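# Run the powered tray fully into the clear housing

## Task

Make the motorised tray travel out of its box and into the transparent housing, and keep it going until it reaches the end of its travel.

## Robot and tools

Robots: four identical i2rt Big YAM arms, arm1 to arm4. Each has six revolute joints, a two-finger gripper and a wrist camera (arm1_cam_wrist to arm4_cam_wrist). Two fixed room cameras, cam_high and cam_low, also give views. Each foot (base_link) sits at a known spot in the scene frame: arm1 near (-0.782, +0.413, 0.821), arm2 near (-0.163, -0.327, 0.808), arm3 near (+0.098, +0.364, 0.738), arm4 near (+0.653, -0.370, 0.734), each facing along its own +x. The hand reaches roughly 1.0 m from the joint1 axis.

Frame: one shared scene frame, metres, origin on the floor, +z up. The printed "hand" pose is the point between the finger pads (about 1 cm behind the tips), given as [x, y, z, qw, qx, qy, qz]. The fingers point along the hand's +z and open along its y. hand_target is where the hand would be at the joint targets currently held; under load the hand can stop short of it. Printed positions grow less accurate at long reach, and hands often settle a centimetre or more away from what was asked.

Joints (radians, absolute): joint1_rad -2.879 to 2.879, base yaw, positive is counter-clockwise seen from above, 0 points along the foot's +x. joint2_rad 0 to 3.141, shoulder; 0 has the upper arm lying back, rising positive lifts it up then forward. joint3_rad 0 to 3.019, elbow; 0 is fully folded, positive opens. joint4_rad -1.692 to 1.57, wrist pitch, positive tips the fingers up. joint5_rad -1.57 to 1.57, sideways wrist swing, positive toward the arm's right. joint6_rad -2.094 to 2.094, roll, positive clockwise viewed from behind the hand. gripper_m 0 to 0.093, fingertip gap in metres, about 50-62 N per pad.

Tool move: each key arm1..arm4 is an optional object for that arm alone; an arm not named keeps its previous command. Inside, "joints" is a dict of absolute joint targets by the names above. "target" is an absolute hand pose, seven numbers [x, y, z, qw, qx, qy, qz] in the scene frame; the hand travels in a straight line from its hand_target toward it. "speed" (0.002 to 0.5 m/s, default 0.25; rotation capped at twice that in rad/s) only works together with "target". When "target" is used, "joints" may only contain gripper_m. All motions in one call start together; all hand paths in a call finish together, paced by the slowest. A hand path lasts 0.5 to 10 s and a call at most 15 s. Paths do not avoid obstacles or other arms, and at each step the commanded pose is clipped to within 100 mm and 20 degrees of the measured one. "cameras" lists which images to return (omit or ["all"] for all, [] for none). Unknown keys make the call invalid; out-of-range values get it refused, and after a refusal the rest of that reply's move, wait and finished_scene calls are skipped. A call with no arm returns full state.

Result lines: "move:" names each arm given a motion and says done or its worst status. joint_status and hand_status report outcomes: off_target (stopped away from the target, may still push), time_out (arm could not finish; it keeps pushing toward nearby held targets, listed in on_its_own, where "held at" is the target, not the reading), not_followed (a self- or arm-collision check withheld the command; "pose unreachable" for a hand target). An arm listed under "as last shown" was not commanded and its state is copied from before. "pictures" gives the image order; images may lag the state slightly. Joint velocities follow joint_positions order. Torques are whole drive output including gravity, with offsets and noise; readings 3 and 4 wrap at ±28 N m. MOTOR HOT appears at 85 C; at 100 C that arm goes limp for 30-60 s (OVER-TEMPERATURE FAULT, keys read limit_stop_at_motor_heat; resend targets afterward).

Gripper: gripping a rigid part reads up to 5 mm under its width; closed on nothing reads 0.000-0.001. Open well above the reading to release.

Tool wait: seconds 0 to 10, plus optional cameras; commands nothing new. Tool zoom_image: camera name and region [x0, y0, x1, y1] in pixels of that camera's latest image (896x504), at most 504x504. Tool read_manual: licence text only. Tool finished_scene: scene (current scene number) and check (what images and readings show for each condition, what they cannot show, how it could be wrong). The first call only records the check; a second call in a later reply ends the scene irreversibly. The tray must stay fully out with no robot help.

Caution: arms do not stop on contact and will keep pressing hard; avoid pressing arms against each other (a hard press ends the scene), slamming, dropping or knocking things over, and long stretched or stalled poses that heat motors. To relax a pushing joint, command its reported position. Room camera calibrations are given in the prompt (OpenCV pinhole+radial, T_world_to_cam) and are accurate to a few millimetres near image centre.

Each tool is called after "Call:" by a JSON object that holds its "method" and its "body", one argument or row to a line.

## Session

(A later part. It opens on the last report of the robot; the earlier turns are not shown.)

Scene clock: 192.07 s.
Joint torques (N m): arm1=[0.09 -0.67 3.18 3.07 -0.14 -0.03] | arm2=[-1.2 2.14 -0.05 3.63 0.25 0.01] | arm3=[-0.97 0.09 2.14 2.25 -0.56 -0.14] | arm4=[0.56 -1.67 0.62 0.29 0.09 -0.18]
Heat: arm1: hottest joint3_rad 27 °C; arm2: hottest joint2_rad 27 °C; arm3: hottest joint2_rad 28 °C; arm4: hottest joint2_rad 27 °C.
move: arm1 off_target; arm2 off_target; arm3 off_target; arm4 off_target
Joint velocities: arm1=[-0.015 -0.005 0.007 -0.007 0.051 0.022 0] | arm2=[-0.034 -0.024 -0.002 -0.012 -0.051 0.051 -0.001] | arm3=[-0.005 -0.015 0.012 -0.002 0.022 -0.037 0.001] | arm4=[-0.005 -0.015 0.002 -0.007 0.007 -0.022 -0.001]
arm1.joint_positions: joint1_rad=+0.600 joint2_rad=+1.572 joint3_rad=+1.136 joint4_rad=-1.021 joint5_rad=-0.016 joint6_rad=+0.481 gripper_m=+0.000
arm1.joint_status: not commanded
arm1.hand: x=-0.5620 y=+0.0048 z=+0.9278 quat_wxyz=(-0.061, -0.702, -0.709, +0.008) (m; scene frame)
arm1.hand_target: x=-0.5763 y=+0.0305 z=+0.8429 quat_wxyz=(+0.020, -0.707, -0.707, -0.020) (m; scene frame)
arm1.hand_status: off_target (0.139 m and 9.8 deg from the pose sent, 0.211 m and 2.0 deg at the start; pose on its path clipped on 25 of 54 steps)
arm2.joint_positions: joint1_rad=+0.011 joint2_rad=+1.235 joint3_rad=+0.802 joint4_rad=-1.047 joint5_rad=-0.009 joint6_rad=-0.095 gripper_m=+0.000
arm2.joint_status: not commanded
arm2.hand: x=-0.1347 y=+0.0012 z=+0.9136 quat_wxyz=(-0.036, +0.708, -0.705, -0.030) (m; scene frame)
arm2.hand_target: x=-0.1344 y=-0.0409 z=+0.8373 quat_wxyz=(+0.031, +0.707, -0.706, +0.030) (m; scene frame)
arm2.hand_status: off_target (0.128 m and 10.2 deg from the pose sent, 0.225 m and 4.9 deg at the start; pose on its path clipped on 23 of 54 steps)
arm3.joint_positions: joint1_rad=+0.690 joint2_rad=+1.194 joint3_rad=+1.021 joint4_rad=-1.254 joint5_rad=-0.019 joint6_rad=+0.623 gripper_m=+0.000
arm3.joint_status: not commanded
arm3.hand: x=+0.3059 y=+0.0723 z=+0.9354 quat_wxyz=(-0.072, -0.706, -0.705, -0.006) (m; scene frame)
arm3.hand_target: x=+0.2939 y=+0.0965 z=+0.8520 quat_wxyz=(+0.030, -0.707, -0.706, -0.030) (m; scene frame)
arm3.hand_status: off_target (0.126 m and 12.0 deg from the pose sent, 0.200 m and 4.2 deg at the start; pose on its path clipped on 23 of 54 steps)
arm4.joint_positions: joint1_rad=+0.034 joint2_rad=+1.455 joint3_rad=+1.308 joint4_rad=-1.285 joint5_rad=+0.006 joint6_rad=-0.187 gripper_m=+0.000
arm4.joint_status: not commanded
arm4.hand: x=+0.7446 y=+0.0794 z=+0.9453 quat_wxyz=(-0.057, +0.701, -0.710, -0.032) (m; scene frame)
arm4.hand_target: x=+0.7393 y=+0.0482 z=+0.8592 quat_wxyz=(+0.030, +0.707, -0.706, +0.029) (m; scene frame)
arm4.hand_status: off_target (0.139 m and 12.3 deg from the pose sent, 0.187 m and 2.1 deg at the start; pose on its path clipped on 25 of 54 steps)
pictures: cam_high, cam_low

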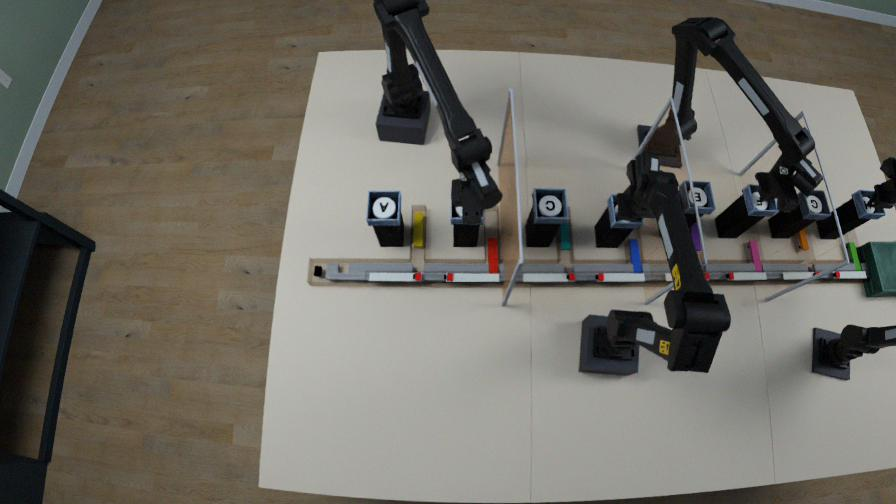

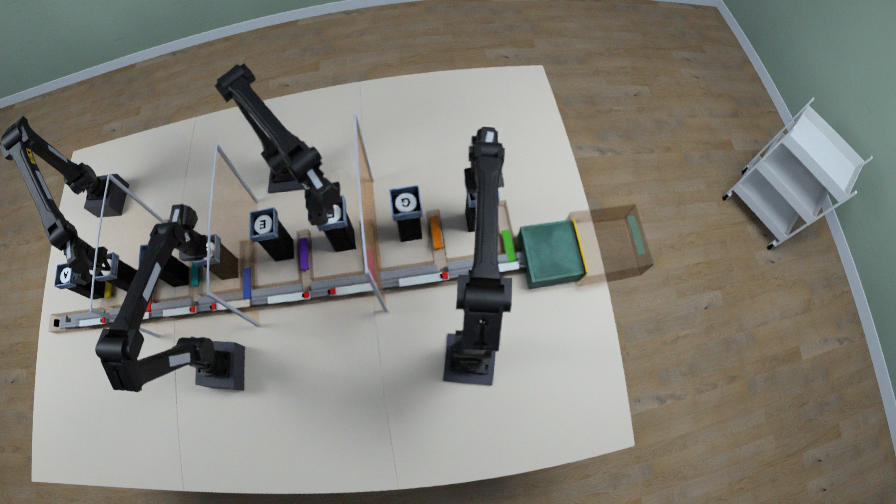

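Call:
{"method": "wait", "body": {
  "seconds": 4,
  "cameras": ["cam_high", "cam_low", "arm3_cam_wrist", "arm4_cam_wrist"]
}}

Call:
{"method": "zoom_image", "body": {
  "camera": "cam_high",
  "region": [300, 180, 520, 310]
}}

Call:
{"method": "zoom_image", "body": {
  "camera": "cam_high",
  "region": [676, 180, 896, 310]
}}

Call:
{"method": "zoom_image", "body": {
  "camera": "cam_high",
  "region": [500, 180, 720, 310]
}}

Scene clock: 196.27 s.
Joint torques (N m): arm1=[-0.03 -0.67 3.18 3.02 -0.14 -0.04] | arm2=[-1.03 2.32 -0.1 3.58 0.22 0.02] | arm3=[-1.08 0.21 2.18 2.25 -0.57 -0.13] | arm4=[0.5 -1.67 0.61 0.31 0.08 -0.18]
Heat: arm1: hottest joint3_rad 27 °C; arm2: hottest joint2_rad 27 °C; arm3: hottest joint2_rad 28 °C; arm4: hottest joint2_rad 27 °C.
Joint velocities: arm1=[0.005 -0.005 0.002 0.022 -0.037 -0.037 0] | arm2=[-0.005 0.005 0.002 -0.007 -0.066 0.022 -0.001] | arm3=[-0.015 -0.024 -0.007 -0.027 0.037 -0.007 0] | arm4=[-0.015 -0.015 0.002 0.012 -0.066 -0.007 0]
arm1.joint_positions: joint1_rad=+0.600 joint2_rad=+1.572 joint3_rad=+1.136 joint4_rad=-1.021 joint5_rad=-0.016 joint6_rad=+0.481 gripper_m=+0.000
arm1.joint_status: not commanded
arm1.hand: x=-0.5620 y=+0.0048 z=+0.9278 quat_wxyz=(-0.061, -0.702, -0.709, +0.008) (m; scene frame)
arm1.hand_target: x=-0.5763 y=+0.0305 z=+0.8429 quat_wxyz=(+0.020, -0.707, -0.707, -0.020) (m; scene frame)
arm1.hand_status: off_target (0.139 m and 9.8 deg from the pose sent, 0.211 m and 2.0 deg at the start; pose on its path clipped on 25 of 54 steps)
arm2.joint_positions: joint1_rad=+0.011 joint2_rad=+1.235 joint3_rad=+0.802 joint4_rad=-1.047 joint5_rad=-0.009 joint6_rad=-0.095 gripper_m=+0.000
arm2.joint_status: not commanded
arm2.hand: x=-0.1347 y=+0.0012 z=+0.9136 quat_wxyz=(-0.036, +0.708, -0.705, -0.030) (m; scene frame)
arm2.hand_target: x=-0.1344 y=-0.0409 z=+0.8373 quat_wxyz=(+0.031, +0.707, -0.706, +0.030) (m; scene frame)
arm2.hand_status: off_target (0.128 m and 10.2 deg from the pose sent, 0.225 m and 4.9 deg at the start; pose on its path clipped on 23 of 54 steps)
arm3.joint_positions: joint1_rad=+0.690 joint2_rad=+1.194 joint3_rad=+1.021 joint4_rad=-1.254 joint5_rad=-0.019 joint6_rad=+0.623 gripper_m=+0.000
arm3.joint_status: not commanded
arm3.hand: x=+0.3059 y=+0.0723 z=+0.9354 quat_wxyz=(-0.072, -0.706, -0.705, -0.006) (m; scene frame)
arm3.hand_target: x=+0.2939 y=+0.0965 z=+0.8520 quat_wxyz=(+0.030, -0.707, -0.706, -0.030) (m; scene frame)
arm3.hand_status: off_target (0.126 m and 12.0 deg from the pose sent, 0.200 m and 4.2 deg at the start; pose on its path clipped on 23 of 54 steps)
arm4.joint_positions: joint1_rad=+0.034 joint2_rad=+1.455 joint3_rad=+1.308 joint4_rad=-1.285 joint5_rad=+0.006 joint6_rad=-0.187 gripper_m=+0.000
arm4.joint_status: not commanded
arm4.hand: x=+0.7446 y=+0.0794 z=+0.9453 quat_wxyz=(-0.057, +0.701, -0.710, -0.032) (m; scene frame)
arm4.hand_target: x=+0.7393 y=+0.0482 z=+0.8592 quat_wxyz=(+0.030, +0.707, -0.706, +0.029) (m; scene frame)
arm4.hand_status: off_target (0.139 m and 12.3 deg from the pose sent, 0.187 m and 2.1 deg at the start; pose on its path clipped on 25 of 54 steps)
wait: 4.00 s; at rest by 0.07 s
pictures: arm3_cam_wrist, arm4_cam_wrist, cam_high, cam_low
camera_calibration:
arm3_cam_wrist: T_world_to_cam=[[-0.993518, -0.00197546, -0.113662, 0.409438], [-0.0599879, 0.858415, 0.509436, -0.517379], [0.0965625, 0.512952, -0.852969, 0.859091], [0, 0, 0, 1]] pos_world=[0.292791, 0.00426273, 1.04289]
arm4_cam_wrist: T_world_to_cam=[[0.998837, -0.0136327, 0.0462407, -0.787852], [-0.03436, -0.874118, 0.484497, -0.358619], [0.0338148, -0.485523, -0.87357, 0.963709], [0, 0, 0, 1]] pos_world=[0.742026, 0.143687, 1.05205]

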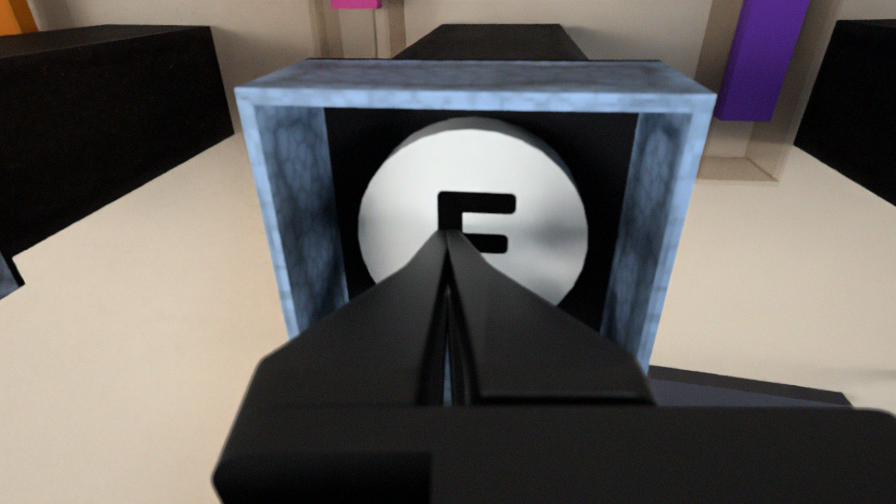

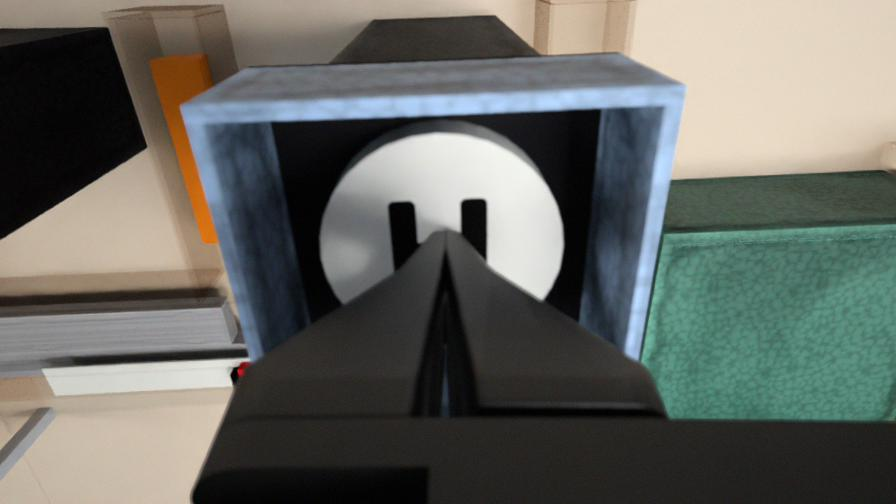

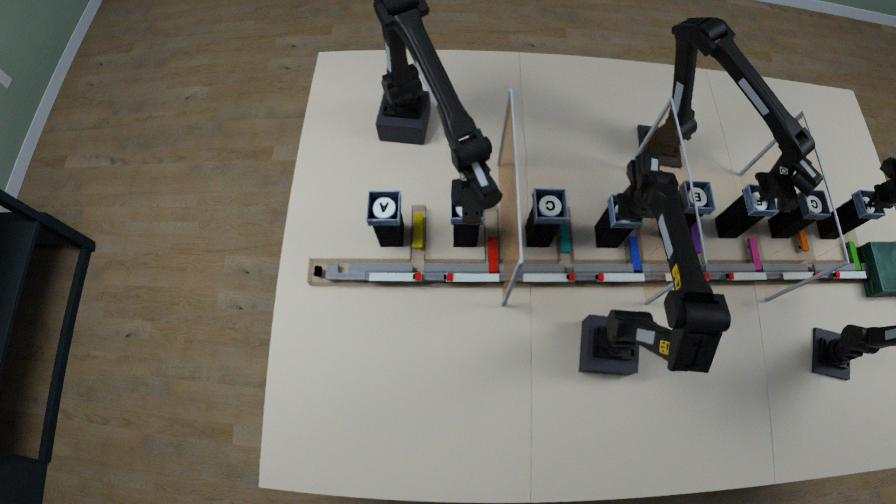

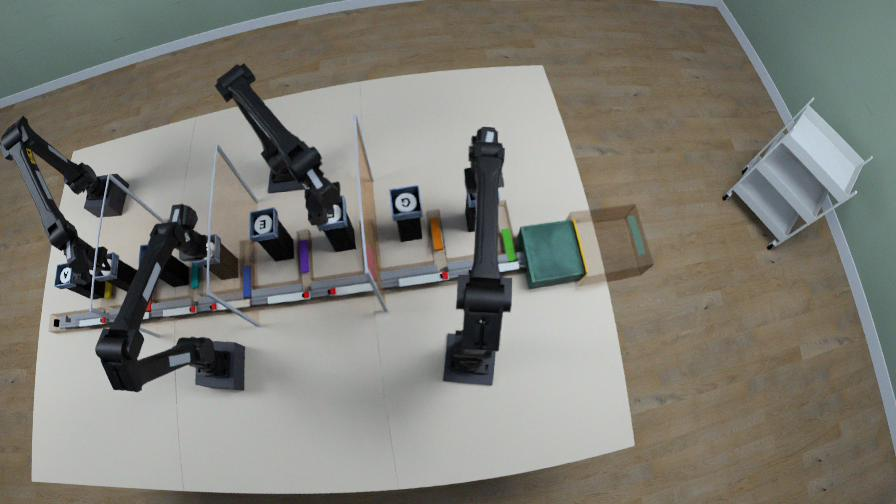

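Scaled by 2.291 from the camera's 896x504 image, which has a finer 1280x720 frame.

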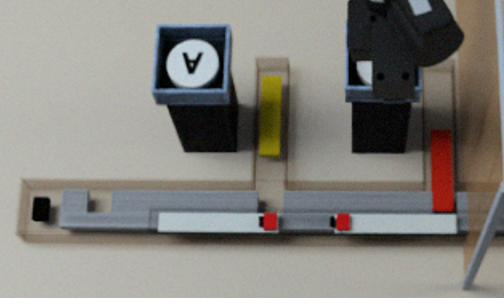

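Scaled by 2.291 from the camera's 896x504 image, which has a finer 1280x720 frame.

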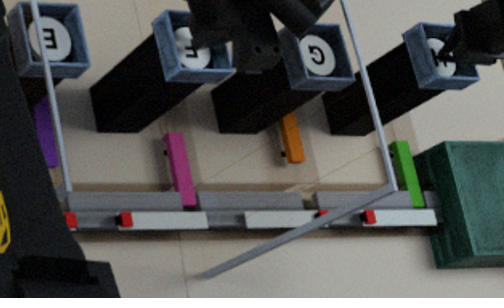

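Scaled by 2.291 from the camera's 896x504 image, which has a finer 1280x720 frame.

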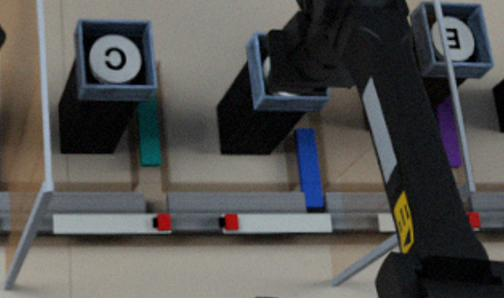

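Call:
{"method": "wait", "body": {
  "seconds": 4,
  "cameras": ["cam_high", "cam_low"]
}}

Call:
{"method": "zoom_image", "body": {
  "camera": "cam_high",
  "region": [300, 180, 520, 310]
}}

Call:
{"method": "zoom_image", "body": {
  "camera": "cam_high",
  "region": [676, 180, 896, 310]
}}

Call:
{"method": "zoom_image", "body": {
  "camera": "cam_high",
  "region": [500, 180, 720, 310]
}}

Call:
{"method": "zoom_image", "body": {
  "camera": "cam_low",
  "region": [230, 180, 450, 310]
}}

Scene clock: 200.53 s.
Joint torques (N m): arm1=[0.03 -0.62 3.19 3.06 -0.13 -0.04] | arm2=[-0.91 2.02 0.12 3.51 0.24 0.03] | arm3=[-1.14 0.26 2.14 2.25 -0.58 -0.13] | arm4=[0.5 -1.67 0.61 0.29 0.08 -0.18]
Heat: arm1: hottest joint3_rad 27 °C; arm2: hottest joint2_rad 27 °C; arm3: hottest joint2_rad 27 °C; arm4: hottest joint2_rad 27 °C.
Joint velocities: arm1=[-0.015 -0.024 0.002 0.002 0.051 0.066 0] | arm2=[0.005 -0.005 -0.027 -0.002 -0.007 -0.051 0] | arm3=[-0.005 0.005 0.007 0.027 -0.022 0.022 -0.001] | arm4=[0.005 -0.015 -0.012 -0.007 -0.081 -0.007 0]
arm1.joint_positions: joint1_rad=+0.600 joint2_rad=+1.572 joint3_rad=+1.136 joint4_rad=-1.021 joint5_rad=-0.016 joint6_rad=+0.481 gripper_m=+0.000
arm1.joint_status: not commanded
arm1.hand: x=-0.5620 y=+0.0048 z=+0.9278 quat_wxyz=(-0.061, -0.702, -0.709, +0.008) (m; scene frame)
arm1.hand_target: x=-0.5763 y=+0.0305 z=+0.8429 quat_wxyz=(+0.020, -0.707, -0.707, -0.020) (m; scene frame)
arm1.hand_status: off_target (0.139 m and 9.8 deg from the pose sent, 0.211 m and 2.0 deg at the start; pose on its path clipped on 25 of 54 steps)
arm2.joint_positions: joint1_rad=+0.011 joint2_rad=+1.235 joint3_rad=+0.802 joint4_rad=-1.047 joint5_rad=-0.009 joint6_rad=-0.095 gripper_m=+0.000
arm2.joint_status: not commanded
arm2.hand: x=-0.1347 y=+0.0012 z=+0.9136 quat_wxyz=(-0.036, +0.708, -0.705, -0.030) (m; scene frame)
arm2.hand_target: x=-0.1344 y=-0.0409 z=+0.8373 quat_wxyz=(+0.031, +0.707, -0.706, +0.030) (m; scene frame)
arm2.hand_status: off_target (0.128 m and 10.2 deg from the pose sent, 0.225 m and 4.9 deg at the start; pose on its path clipped on 23 of 54 steps)
arm3.joint_positions: joint1_rad=+0.690 joint2_rad=+1.194 joint3_rad=+1.021 joint4_rad=-1.254 joint5_rad=-0.019 joint6_rad=+0.623 gripper_m=+0.000
arm3.joint_status: not commanded
arm3.hand: x=+0.3059 y=+0.0723 z=+0.9354 quat_wxyz=(-0.072, -0.706, -0.705, -0.006) (m; scene frame)
arm3.hand_target: x=+0.2939 y=+0.0965 z=+0.8520 quat_wxyz=(+0.030, -0.707, -0.706, -0.030) (m; scene frame)
arm3.hand_status: off_target (0.126 m and 12.0 deg from the pose sent, 0.200 m and 4.2 deg at the start; pose on its path clipped on 23 of 54 steps)
arm4.joint_positions: joint1_rad=+0.034 joint2_rad=+1.455 joint3_rad=+1.308 joint4_rad=-1.285 joint5_rad=+0.006 joint6_rad=-0.187 gripper_m=+0.000
arm4.joint_status: not commanded
arm4.hand: x=+0.7446 y=+0.0794 z=+0.9453 quat_wxyz=(-0.057, +0.701, -0.710, -0.032) (m; scene frame)
arm4.hand_target: x=+0.7393 y=+0.0482 z=+0.8592 quat_wxyz=(+0.030, +0.707, -0.706, +0.029) (m; scene frame)
arm4.hand_status: off_target (0.139 m and 12.3 deg from the pose sent, 0.187 m and 2.1 deg at the start; pose on its path clipped on 25 of 54 steps)
wait: 4.00 s; at rest from the start
pictures: cam_high, cam_low

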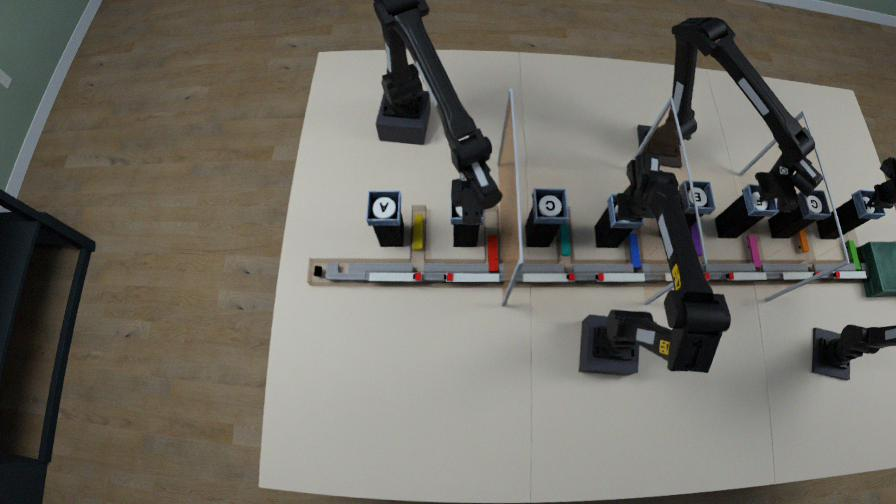

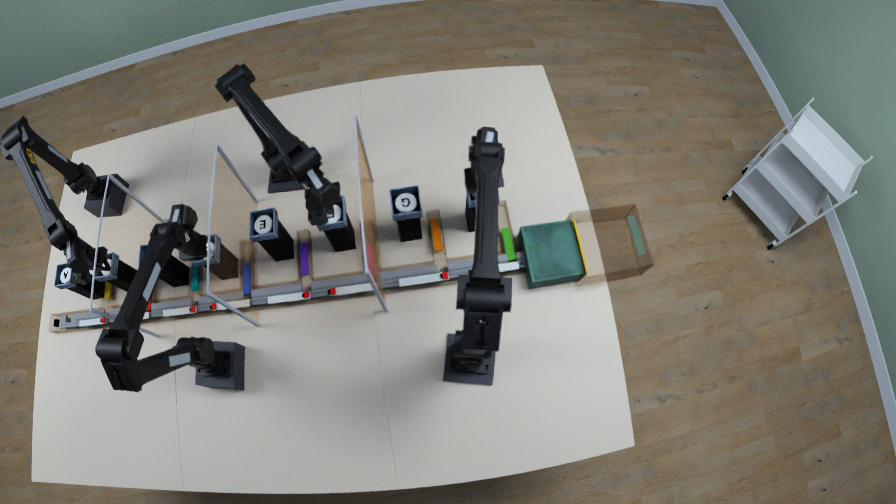

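Scaled by 2.291 from the camera's 896x504 image, which has a finer 1280x720 frame.

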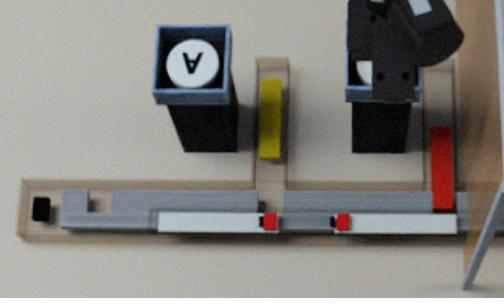

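Scaled by 2.291 from the camera's 896x504 image, which has a finer 1280x720 frame.

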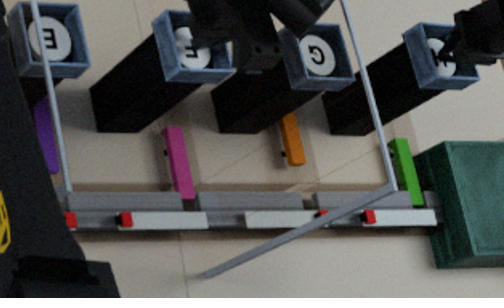

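Scaled by 2.291 from the camera's 896x504 image, which has a finer 1280x720 frame.

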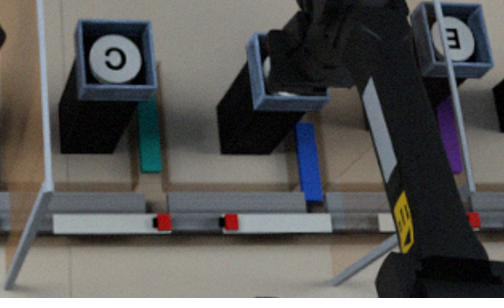

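Scaled by 2.291 from the camera's 896x504 image, which has a finer 1280x720 frame.

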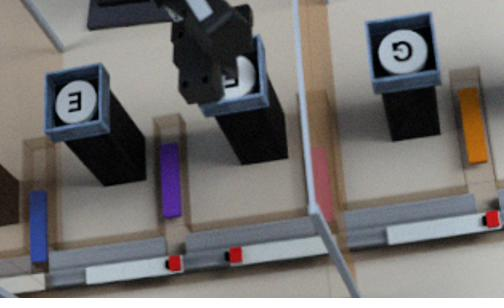

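Call:
{"method": "wait", "body": {
  "seconds": 6,
  "cameras": ["cam_high", "cam_low"]
}}

Call:
{"method": "zoom_image", "body": {
  "camera": "cam_high",
  "region": [300, 180, 520, 310]
}}

Call:
{"method": "zoom_image", "body": {
  "camera": "cam_high",
  "region": [676, 180, 896, 310]
}}

Call:
{"method": "zoom_image", "body": {
  "camera": "cam_high",
  "region": [500, 180, 720, 310]
}}

Call:
{"method": "zoom_image", "body": {
  "camera": "cam_low",
  "region": [230, 180, 450, 310]
}}

Scene clock: 207.67 s.
Joint torques (N m): arm1=[0.15 -0.62 3.18 3.04 -0.13 -0.05] | arm2=[-1.14 2.43 0.08 3.62 0.24 0.03] | arm3=[-1.14 0.21 2.15 2.25 -0.57 -0.13] | arm4=[0.56 -1.67 0.61 0.31 0.08 -0.18]
Heat: arm1: hottest joint3_rad 26 °C; arm2: hottest joint2_rad 27 °C; arm3: hottest joint2_rad 27 °C; arm4: hottest joint2_rad 27 °C.
Joint velocities: arm1=[-0.015 -0.005 0.007 -0.012 -0.022 0.022 0] | arm2=[-0.005 -0.024 0.012 -0.017 -0.037 -0.007 -0.002] | arm3=[0.005 0.005 0.007 -0.002 0.022 0.007 0] | arm4=[-0.005 0.005 0.002 -0.017 0.037 0.066 0]
arm1.joint_positions: joint1_rad=+0.600 joint2_rad=+1.572 joint3_rad=+1.136 joint4_rad=-1.021 joint5_rad=-0.016 joint6_rad=+0.481 gripper_m=+0.000
arm1.joint_status: not commanded
arm1.hand: x=-0.5620 y=+0.0048 z=+0.9278 quat_wxyz=(-0.061, -0.702, -0.709, +0.008) (m; scene frame)
arm1.hand_target: x=-0.5763 y=+0.0305 z=+0.8429 quat_wxyz=(+0.020, -0.707, -0.707, -0.020) (m; scene frame)
arm1.hand_status: off_target (0.139 m and 9.8 deg from the pose sent, 0.211 m and 2.0 deg at the start; pose on its path clipped on 25 of 54 steps)
arm2.joint_positions: joint1_rad=+0.011 joint2_rad=+1.235 joint3_rad=+0.802 joint4_rad=-1.047 joint5_rad=-0.009 joint6_rad=-0.095 gripper_m=+0.000
arm2.joint_status: not commanded
arm2.hand: x=-0.1347 y=+0.0012 z=+0.9136 quat_wxyz=(-0.036, +0.708, -0.705, -0.030) (m; scene frame)
arm2.hand_target: x=-0.1344 y=-0.0409 z=+0.8373 quat_wxyz=(+0.031, +0.707, -0.706, +0.030) (m; scene frame)
arm2.hand_status: off_target (0.128 m and 10.2 deg from the pose sent, 0.225 m and 4.9 deg at the start; pose on its path clipped on 23 of 54 steps)
arm3.joint_positions: joint1_rad=+0.690 joint2_rad=+1.194 joint3_rad=+1.021 joint4_rad=-1.254 joint5_rad=-0.019 joint6_rad=+0.623 gripper_m=+0.000
arm3.joint_status: not commanded
arm3.hand: x=+0.3059 y=+0.0723 z=+0.9354 quat_wxyz=(-0.072, -0.706, -0.705, -0.006) (m; scene frame)
arm3.hand_target: x=+0.2939 y=+0.0965 z=+0.8520 quat_wxyz=(+0.030, -0.707, -0.706, -0.030) (m; scene frame)
arm3.hand_status: off_target (0.126 m and 12.0 deg from the pose sent, 0.200 m and 4.2 deg at the start; pose on its path clipped on 23 of 54 steps)
arm4.joint_positions: joint1_rad=+0.034 joint2_rad=+1.455 joint3_rad=+1.308 joint4_rad=-1.285 joint5_rad=+0.006 joint6_rad=-0.187 gripper_m=+0.000
arm4.joint_status: not commanded
arm4.hand: x=+0.7446 y=+0.0794 z=+0.9453 quat_wxyz=(-0.057, +0.701, -0.710, -0.032) (m; scene frame)
arm4.hand_target: x=+0.7393 y=+0.0482 z=+0.8592 quat_wxyz=(+0.030, +0.707, -0.706, +0.029) (m; scene frame)
arm4.hand_status: off_target (0.139 m and 12.3 deg from the pose sent, 0.187 m and 2.1 deg at the start; pose on its path clipped on 25 of 54 steps)
wait: 6.00 s; at rest from the start
pictures: cam_high, cam_low

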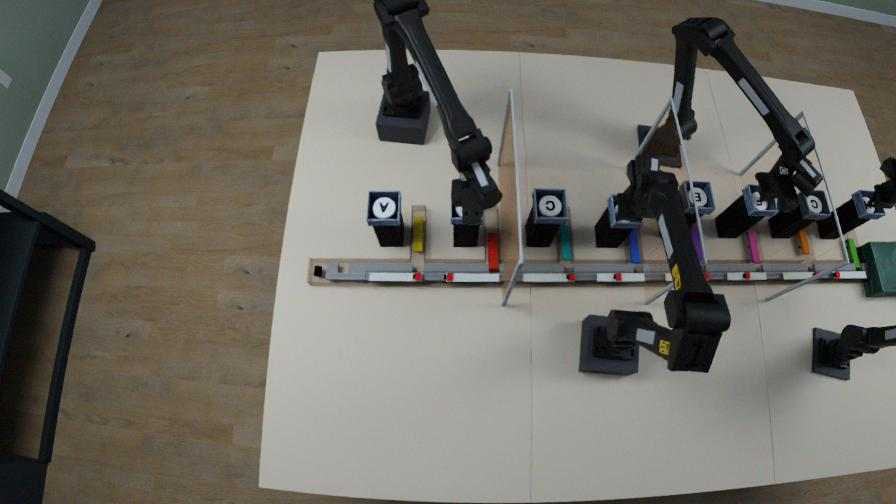

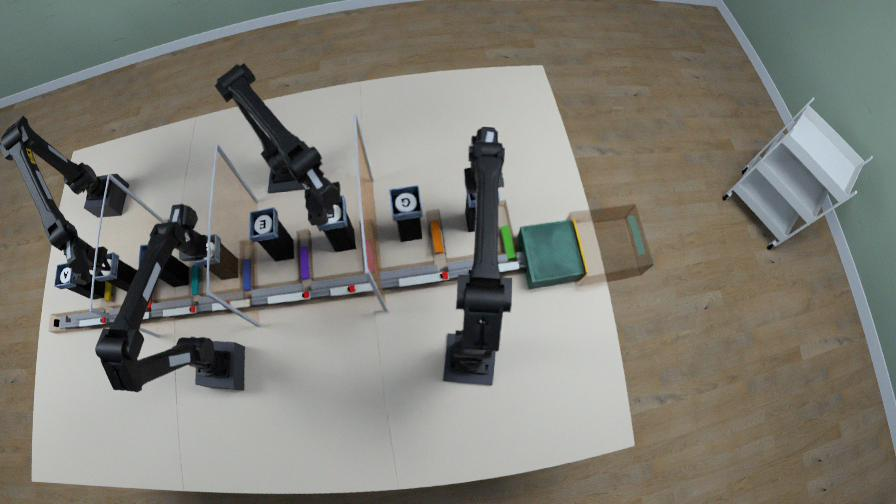

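Scaled by 2.291 from the camera's 896x504 image, which has a finer 1280x720 frame.

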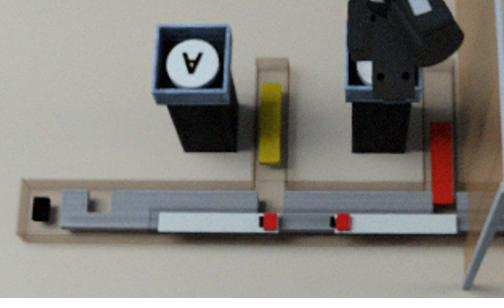

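Scaled by 2.291 from the camera's 896x504 image, which has a finer 1280x720 frame.

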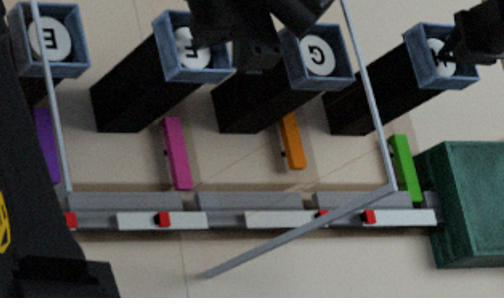

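Scaled by 2.291 from the camera's 896x504 image, which has a finer 1280x720 frame.

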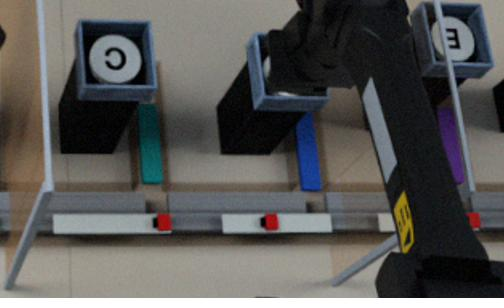

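Scaled by 2.291 from the camera's 896x504 image, which has a finer 1280x720 frame.

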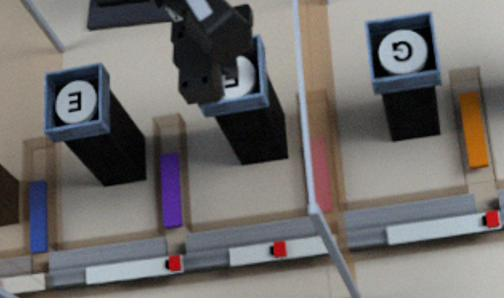

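Call:
{"method": "wait", "body": {
  "seconds": 7,
  "cameras": ["cam_high", "cam_low"]
}}

Call:
{"method": "zoom_image", "body": {
  "camera": "cam_high",
  "region": [300, 180, 520, 310]
}}

Call:
{"method": "zoom_image", "body": {
  "camera": "cam_high",
  "region": [676, 180, 896, 310]
}}

Call:
{"method": "zoom_image", "body": {
  "camera": "cam_high",
  "region": [500, 180, 720, 310]
}}

Call:
{"method": "zoom_image", "body": {
  "camera": "cam_low",
  "region": [230, 180, 450, 310]
}}

Scene clock: 214.87 s.
Joint torques (N m): arm1=[0.15 -0.62 3.21 3.1 -0.14 -0.04] | arm2=[-1.32 2.37 -0.08 3.6 0.23 0.03] | arm3=[-1.08 0.21 2.15 2.22 -0.57 -0.13] | arm4=[0.5 -1.67 0.61 0.29 0.08 -0.18]
Heat: arm1: hottest joint3_rad 26 °C; arm2: hottest joint2_rad 27 °C; arm3: hottest joint2_rad 27 °C; arm4: hottest joint2_rad 27 °C.
Joint velocities: arm1=[-0.005 -0.005 -0.007 -0.007 0.066 0.051 -0.001] | arm2=[-0.005 -0.005 0.007 -0.022 -0.037 -0.022 -0.001] | arm3=[0.015 0.005 -0.012 -0.007 -0.066 0.007 0] | arm4=[-0.005 -0.005 0.002 0.002 0.051 -0.037 0]
arm1.joint_positions: joint1_rad=+0.600 joint2_rad=+1.572 joint3_rad=+1.136 joint4_rad=-1.021 joint5_rad=-0.016 joint6_rad=+0.481 gripper_m=+0.000
arm1.joint_status: not commanded
arm1.hand: x=-0.5620 y=+0.0048 z=+0.9278 quat_wxyz=(-0.061, -0.702, -0.709, +0.008) (m; scene frame)
arm1.hand_target: x=-0.5763 y=+0.0305 z=+0.8429 quat_wxyz=(+0.020, -0.707, -0.707, -0.020) (m; scene frame)
arm1.hand_status: off_target (0.139 m and 9.8 deg from the pose sent, 0.211 m and 2.0 deg at the start; pose on its path clipped on 25 of 54 steps)
arm2.joint_positions: joint1_rad=+0.011 joint2_rad=+1.235 joint3_rad=+0.802 joint4_rad=-1.047 joint5_rad=-0.009 joint6_rad=-0.095 gripper_m=+0.000
arm2.joint_status: not commanded
arm2.hand: x=-0.1347 y=+0.0012 z=+0.9136 quat_wxyz=(-0.036, +0.708, -0.705, -0.030) (m; scene frame)
arm2.hand_target: x=-0.1344 y=-0.0409 z=+0.8373 quat_wxyz=(+0.031, +0.707, -0.706, +0.030) (m; scene frame)
arm2.hand_status: off_target (0.128 m and 10.2 deg from the pose sent, 0.225 m and 4.9 deg at the start; pose on its path clipped on 23 of 54 steps)
arm3.joint_positions: joint1_rad=+0.690 joint2_rad=+1.194 joint3_rad=+1.021 joint4_rad=-1.254 joint5_rad=-0.019 joint6_rad=+0.623 gripper_m=+0.000
arm3.joint_status: not commanded
arm3.hand: x=+0.3059 y=+0.0723 z=+0.9354 quat_wxyz=(-0.072, -0.706, -0.705, -0.006) (m; scene frame)
arm3.hand_target: x=+0.2939 y=+0.0965 z=+0.8520 quat_wxyz=(+0.030, -0.707, -0.706, -0.030) (m; scene frame)
arm3.hand_status: off_target (0.126 m and 12.0 deg from the pose sent, 0.200 m and 4.2 deg at the start; pose on its path clipped on 23 of 54 steps)
arm4.joint_positions: joint1_rad=+0.034 joint2_rad=+1.455 joint3_rad=+1.308 joint4_rad=-1.285 joint5_rad=+0.006 joint6_rad=-0.187 gripper_m=+0.000
arm4.joint_status: not commanded
arm4.hand: x=+0.7446 y=+0.0794 z=+0.9453 quat_wxyz=(-0.057, +0.701, -0.710, -0.032) (m; scene frame)
arm4.hand_target: x=+0.7393 y=+0.0482 z=+0.8592 quat_wxyz=(+0.030, +0.707, -0.706, +0.029) (m; scene frame)
arm4.hand_status: off_target (0.139 m and 12.3 deg from the pose sent, 0.187 m and 2.1 deg at the start; pose on its path clipped on 25 of 54 steps)
wait: 7.00 s; at rest by 0.07 s
pictures: cam_high, cam_low

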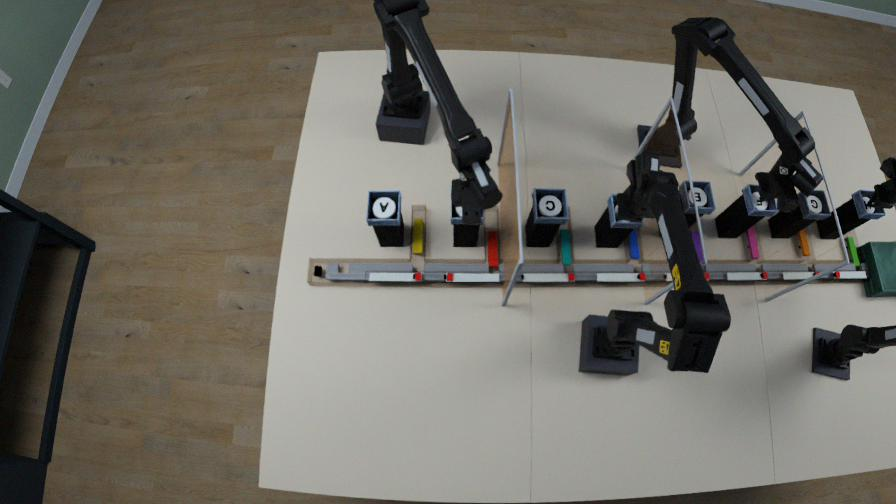

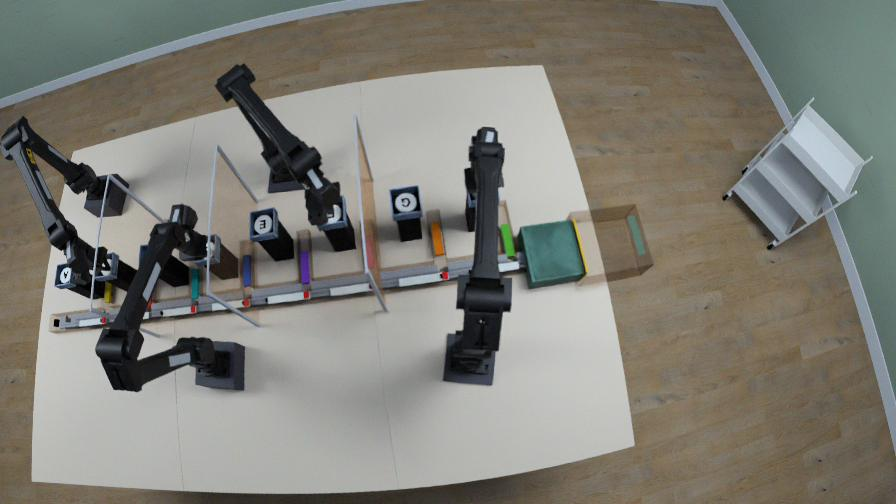

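Scaled by 2.291 from the camera's 896x504 image, which has a finer 1280x720 frame.

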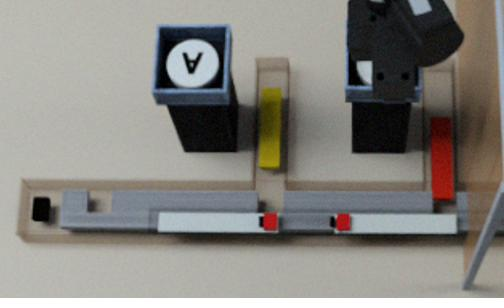

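Scaled by 2.291 from the camera's 896x504 image, which has a finer 1280x720 frame.

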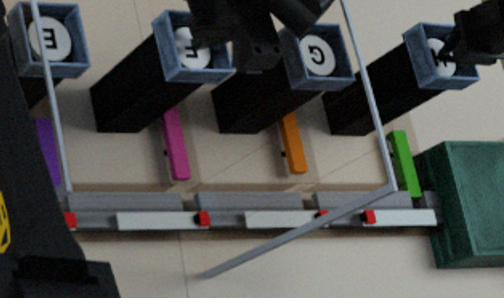

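Scaled by 2.291 from the camera's 896x504 image, which has a finer 1280x720 frame.

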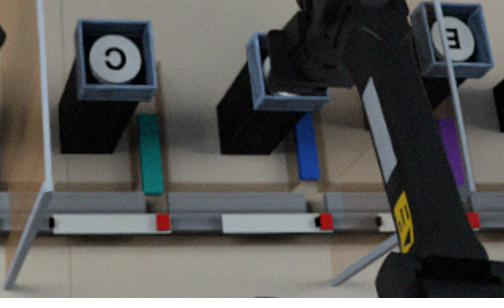

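Scaled by 2.291 from the camera's 896x504 image, which has a finer 1280x720 frame.

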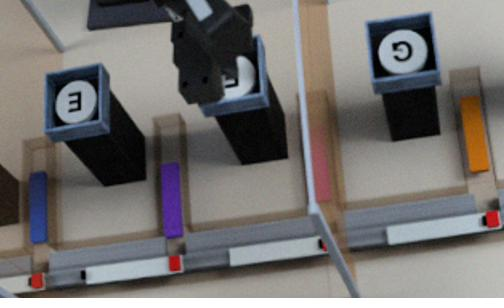

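Call:
{"method": "wait", "body": {
  "seconds": 7,
  "cameras": ["cam_high", "cam_low"]
}}

Call:
{"method": "zoom_image", "body": {
  "camera": "cam_high",
  "region": [300, 180, 520, 310]
}}

Call:
{"method": "zoom_image", "body": {
  "camera": "cam_high",
  "region": [676, 180, 896, 310]
}}

Call:
{"method": "zoom_image", "body": {
  "camera": "cam_high",
  "region": [500, 180, 720, 310]
}}

Call:
{"method": "zoom_image", "body": {
  "camera": "cam_low",
  "region": [230, 180, 450, 310]
}}

Scene clock: 222.07 s.
Joint torques (N m): arm1=[0.15 -0.62 3.21 3.04 -0.13 -0.05] | arm2=[-1.08 2.73 0.03 3.58 0.23 0.04] | arm3=[-1.14 0.26 2.13 2.28 -0.57 -0.12] | arm4=[0.5 -1.73 0.61 0.29 0.08 -0.18]
Heat: arm1: hottest joint3_rad 26 °C; arm2: hottest joint2_rad 27 °C; arm3: hottest joint2_rad 27 °C; arm4: hottest joint2_rad 27 °C.
Joint velocities: arm1=[0.005 -0.005 -0.012 0.012 -0.022 -0.022 0] | arm2=[0.005 0.005 0.012 -0.007 -0.007 0.007 -0.001] | arm3=[-0.005 -0.005 -0.022 0.007 0.007 0.051 0] | arm4=[-0.015 -0.005 -0.007 -0.007 -0.007 -0.007 0]
arm1.joint_positions: joint1_rad=+0.600 joint2_rad=+1.572 joint3_rad=+1.136 joint4_rad=-1.021 joint5_rad=-0.016 joint6_rad=+0.481 gripper_m=+0.000
arm1.joint_status: not commanded
arm1.hand: x=-0.5620 y=+0.0048 z=+0.9278 quat_wxyz=(-0.061, -0.702, -0.709, +0.008) (m; scene frame)
arm1.hand_target: x=-0.5763 y=+0.0305 z=+0.8429 quat_wxyz=(+0.020, -0.707, -0.707, -0.020) (m; scene frame)
arm1.hand_status: off_target (0.139 m and 9.8 deg from the pose sent, 0.211 m and 2.0 deg at the start; pose on its path clipped on 25 of 54 steps)
arm2.joint_positions: joint1_rad=+0.011 joint2_rad=+1.235 joint3_rad=+0.802 joint4_rad=-1.047 joint5_rad=-0.009 joint6_rad=-0.095 gripper_m=+0.000
arm2.joint_status: not commanded
arm2.hand: x=-0.1347 y=+0.0012 z=+0.9136 quat_wxyz=(-0.036, +0.708, -0.705, -0.030) (m; scene frame)
arm2.hand_target: x=-0.1344 y=-0.0409 z=+0.8373 quat_wxyz=(+0.031, +0.707, -0.706, +0.030) (m; scene frame)
arm2.hand_status: off_target (0.128 m and 10.2 deg from the pose sent, 0.225 m and 4.9 deg at the start; pose on its path clipped on 23 of 54 steps)
arm3.joint_positions: joint1_rad=+0.690 joint2_rad=+1.194 joint3_rad=+1.021 joint4_rad=-1.254 joint5_rad=-0.019 joint6_rad=+0.623 gripper_m=+0.000
arm3.joint_status: not commanded
arm3.hand: x=+0.3059 y=+0.0723 z=+0.9354 quat_wxyz=(-0.072, -0.706, -0.705, -0.006) (m; scene frame)
arm3.hand_target: x=+0.2939 y=+0.0965 z=+0.8520 quat_wxyz=(+0.030, -0.707, -0.706, -0.030) (m; scene frame)
arm3.hand_status: off_target (0.126 m and 12.0 deg from the pose sent, 0.200 m and 4.2 deg at the start; pose on its path clipped on 23 of 54 steps)
arm4.joint_positions: joint1_rad=+0.034 joint2_rad=+1.455 joint3_rad=+1.308 joint4_rad=-1.285 joint5_rad=+0.006 joint6_rad=-0.187 gripper_m=+0.000
arm4.joint_status: not commanded
arm4.hand: x=+0.7446 y=+0.0794 z=+0.9453 quat_wxyz=(-0.057, +0.701, -0.710, -0.032) (m; scene frame)
arm4.hand_target: x=+0.7393 y=+0.0482 z=+0.8592 quat_wxyz=(+0.030, +0.707, -0.706, +0.029) (m; scene frame)
arm4.hand_status: off_target (0.139 m and 12.3 deg from the pose sent, 0.187 m and 2.1 deg at the start; pose on its path clipped on 25 of 54 steps)
wait: 7.00 s; at rest by 0.07 s
pictures: cam_high, cam_low

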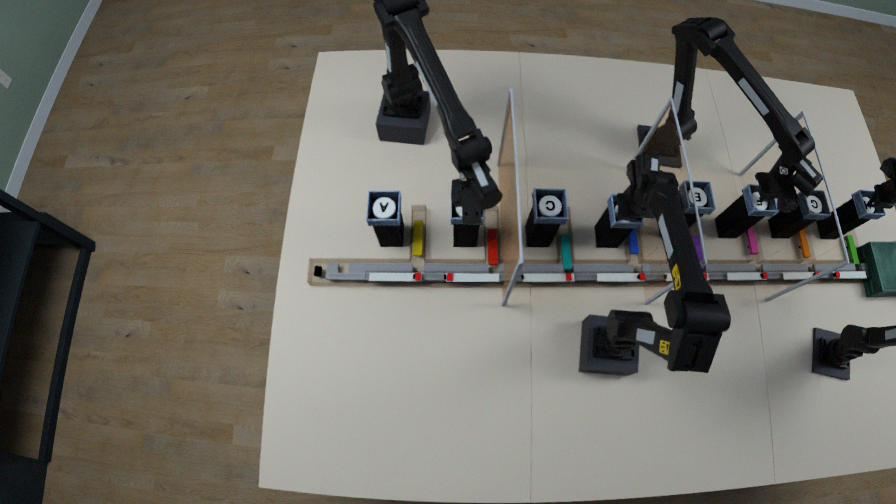

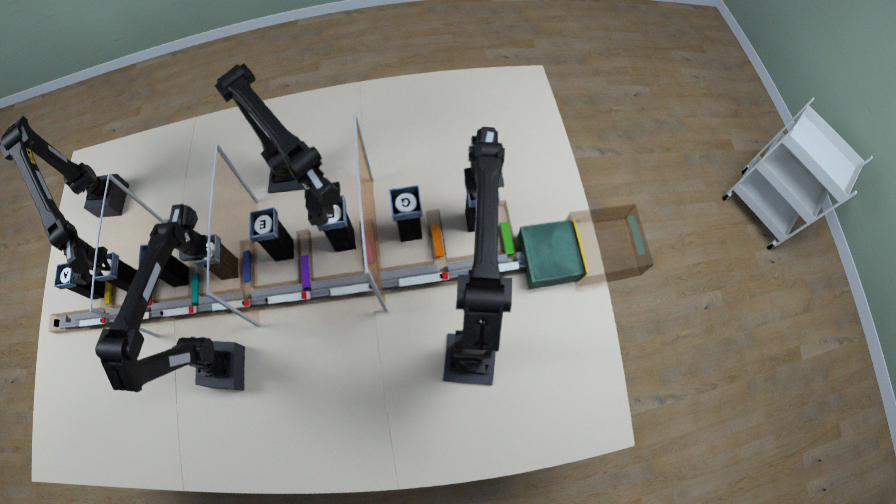

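Scaled by 2.291 from the camera's 896x504 image, which has a finer 1280x720 frame.

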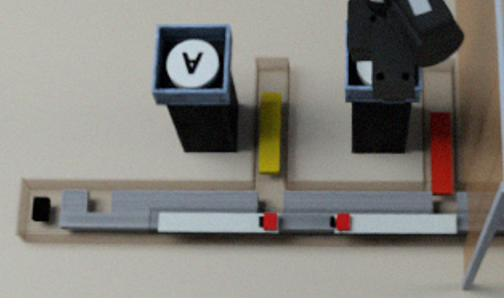

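Scaled by 2.291 from the camera's 896x504 image, which has a finer 1280x720 frame.

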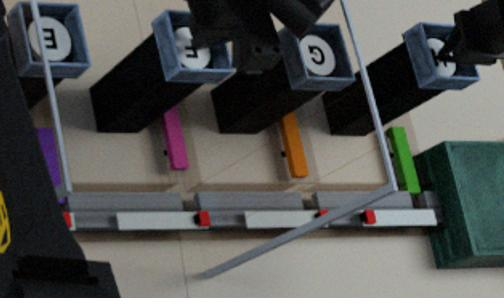

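Scaled by 2.291 from the camera's 896x504 image, which has a finer 1280x720 frame.

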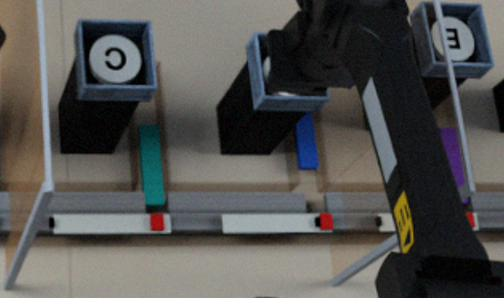

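Scaled by 2.291 from the camera's 896x504 image, which has a finer 1280x720 frame.

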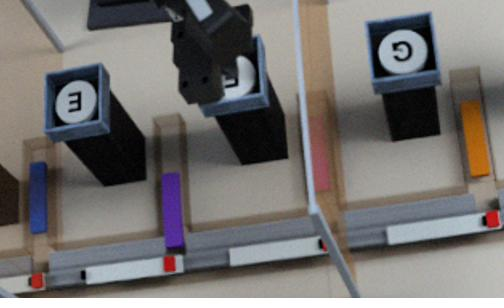

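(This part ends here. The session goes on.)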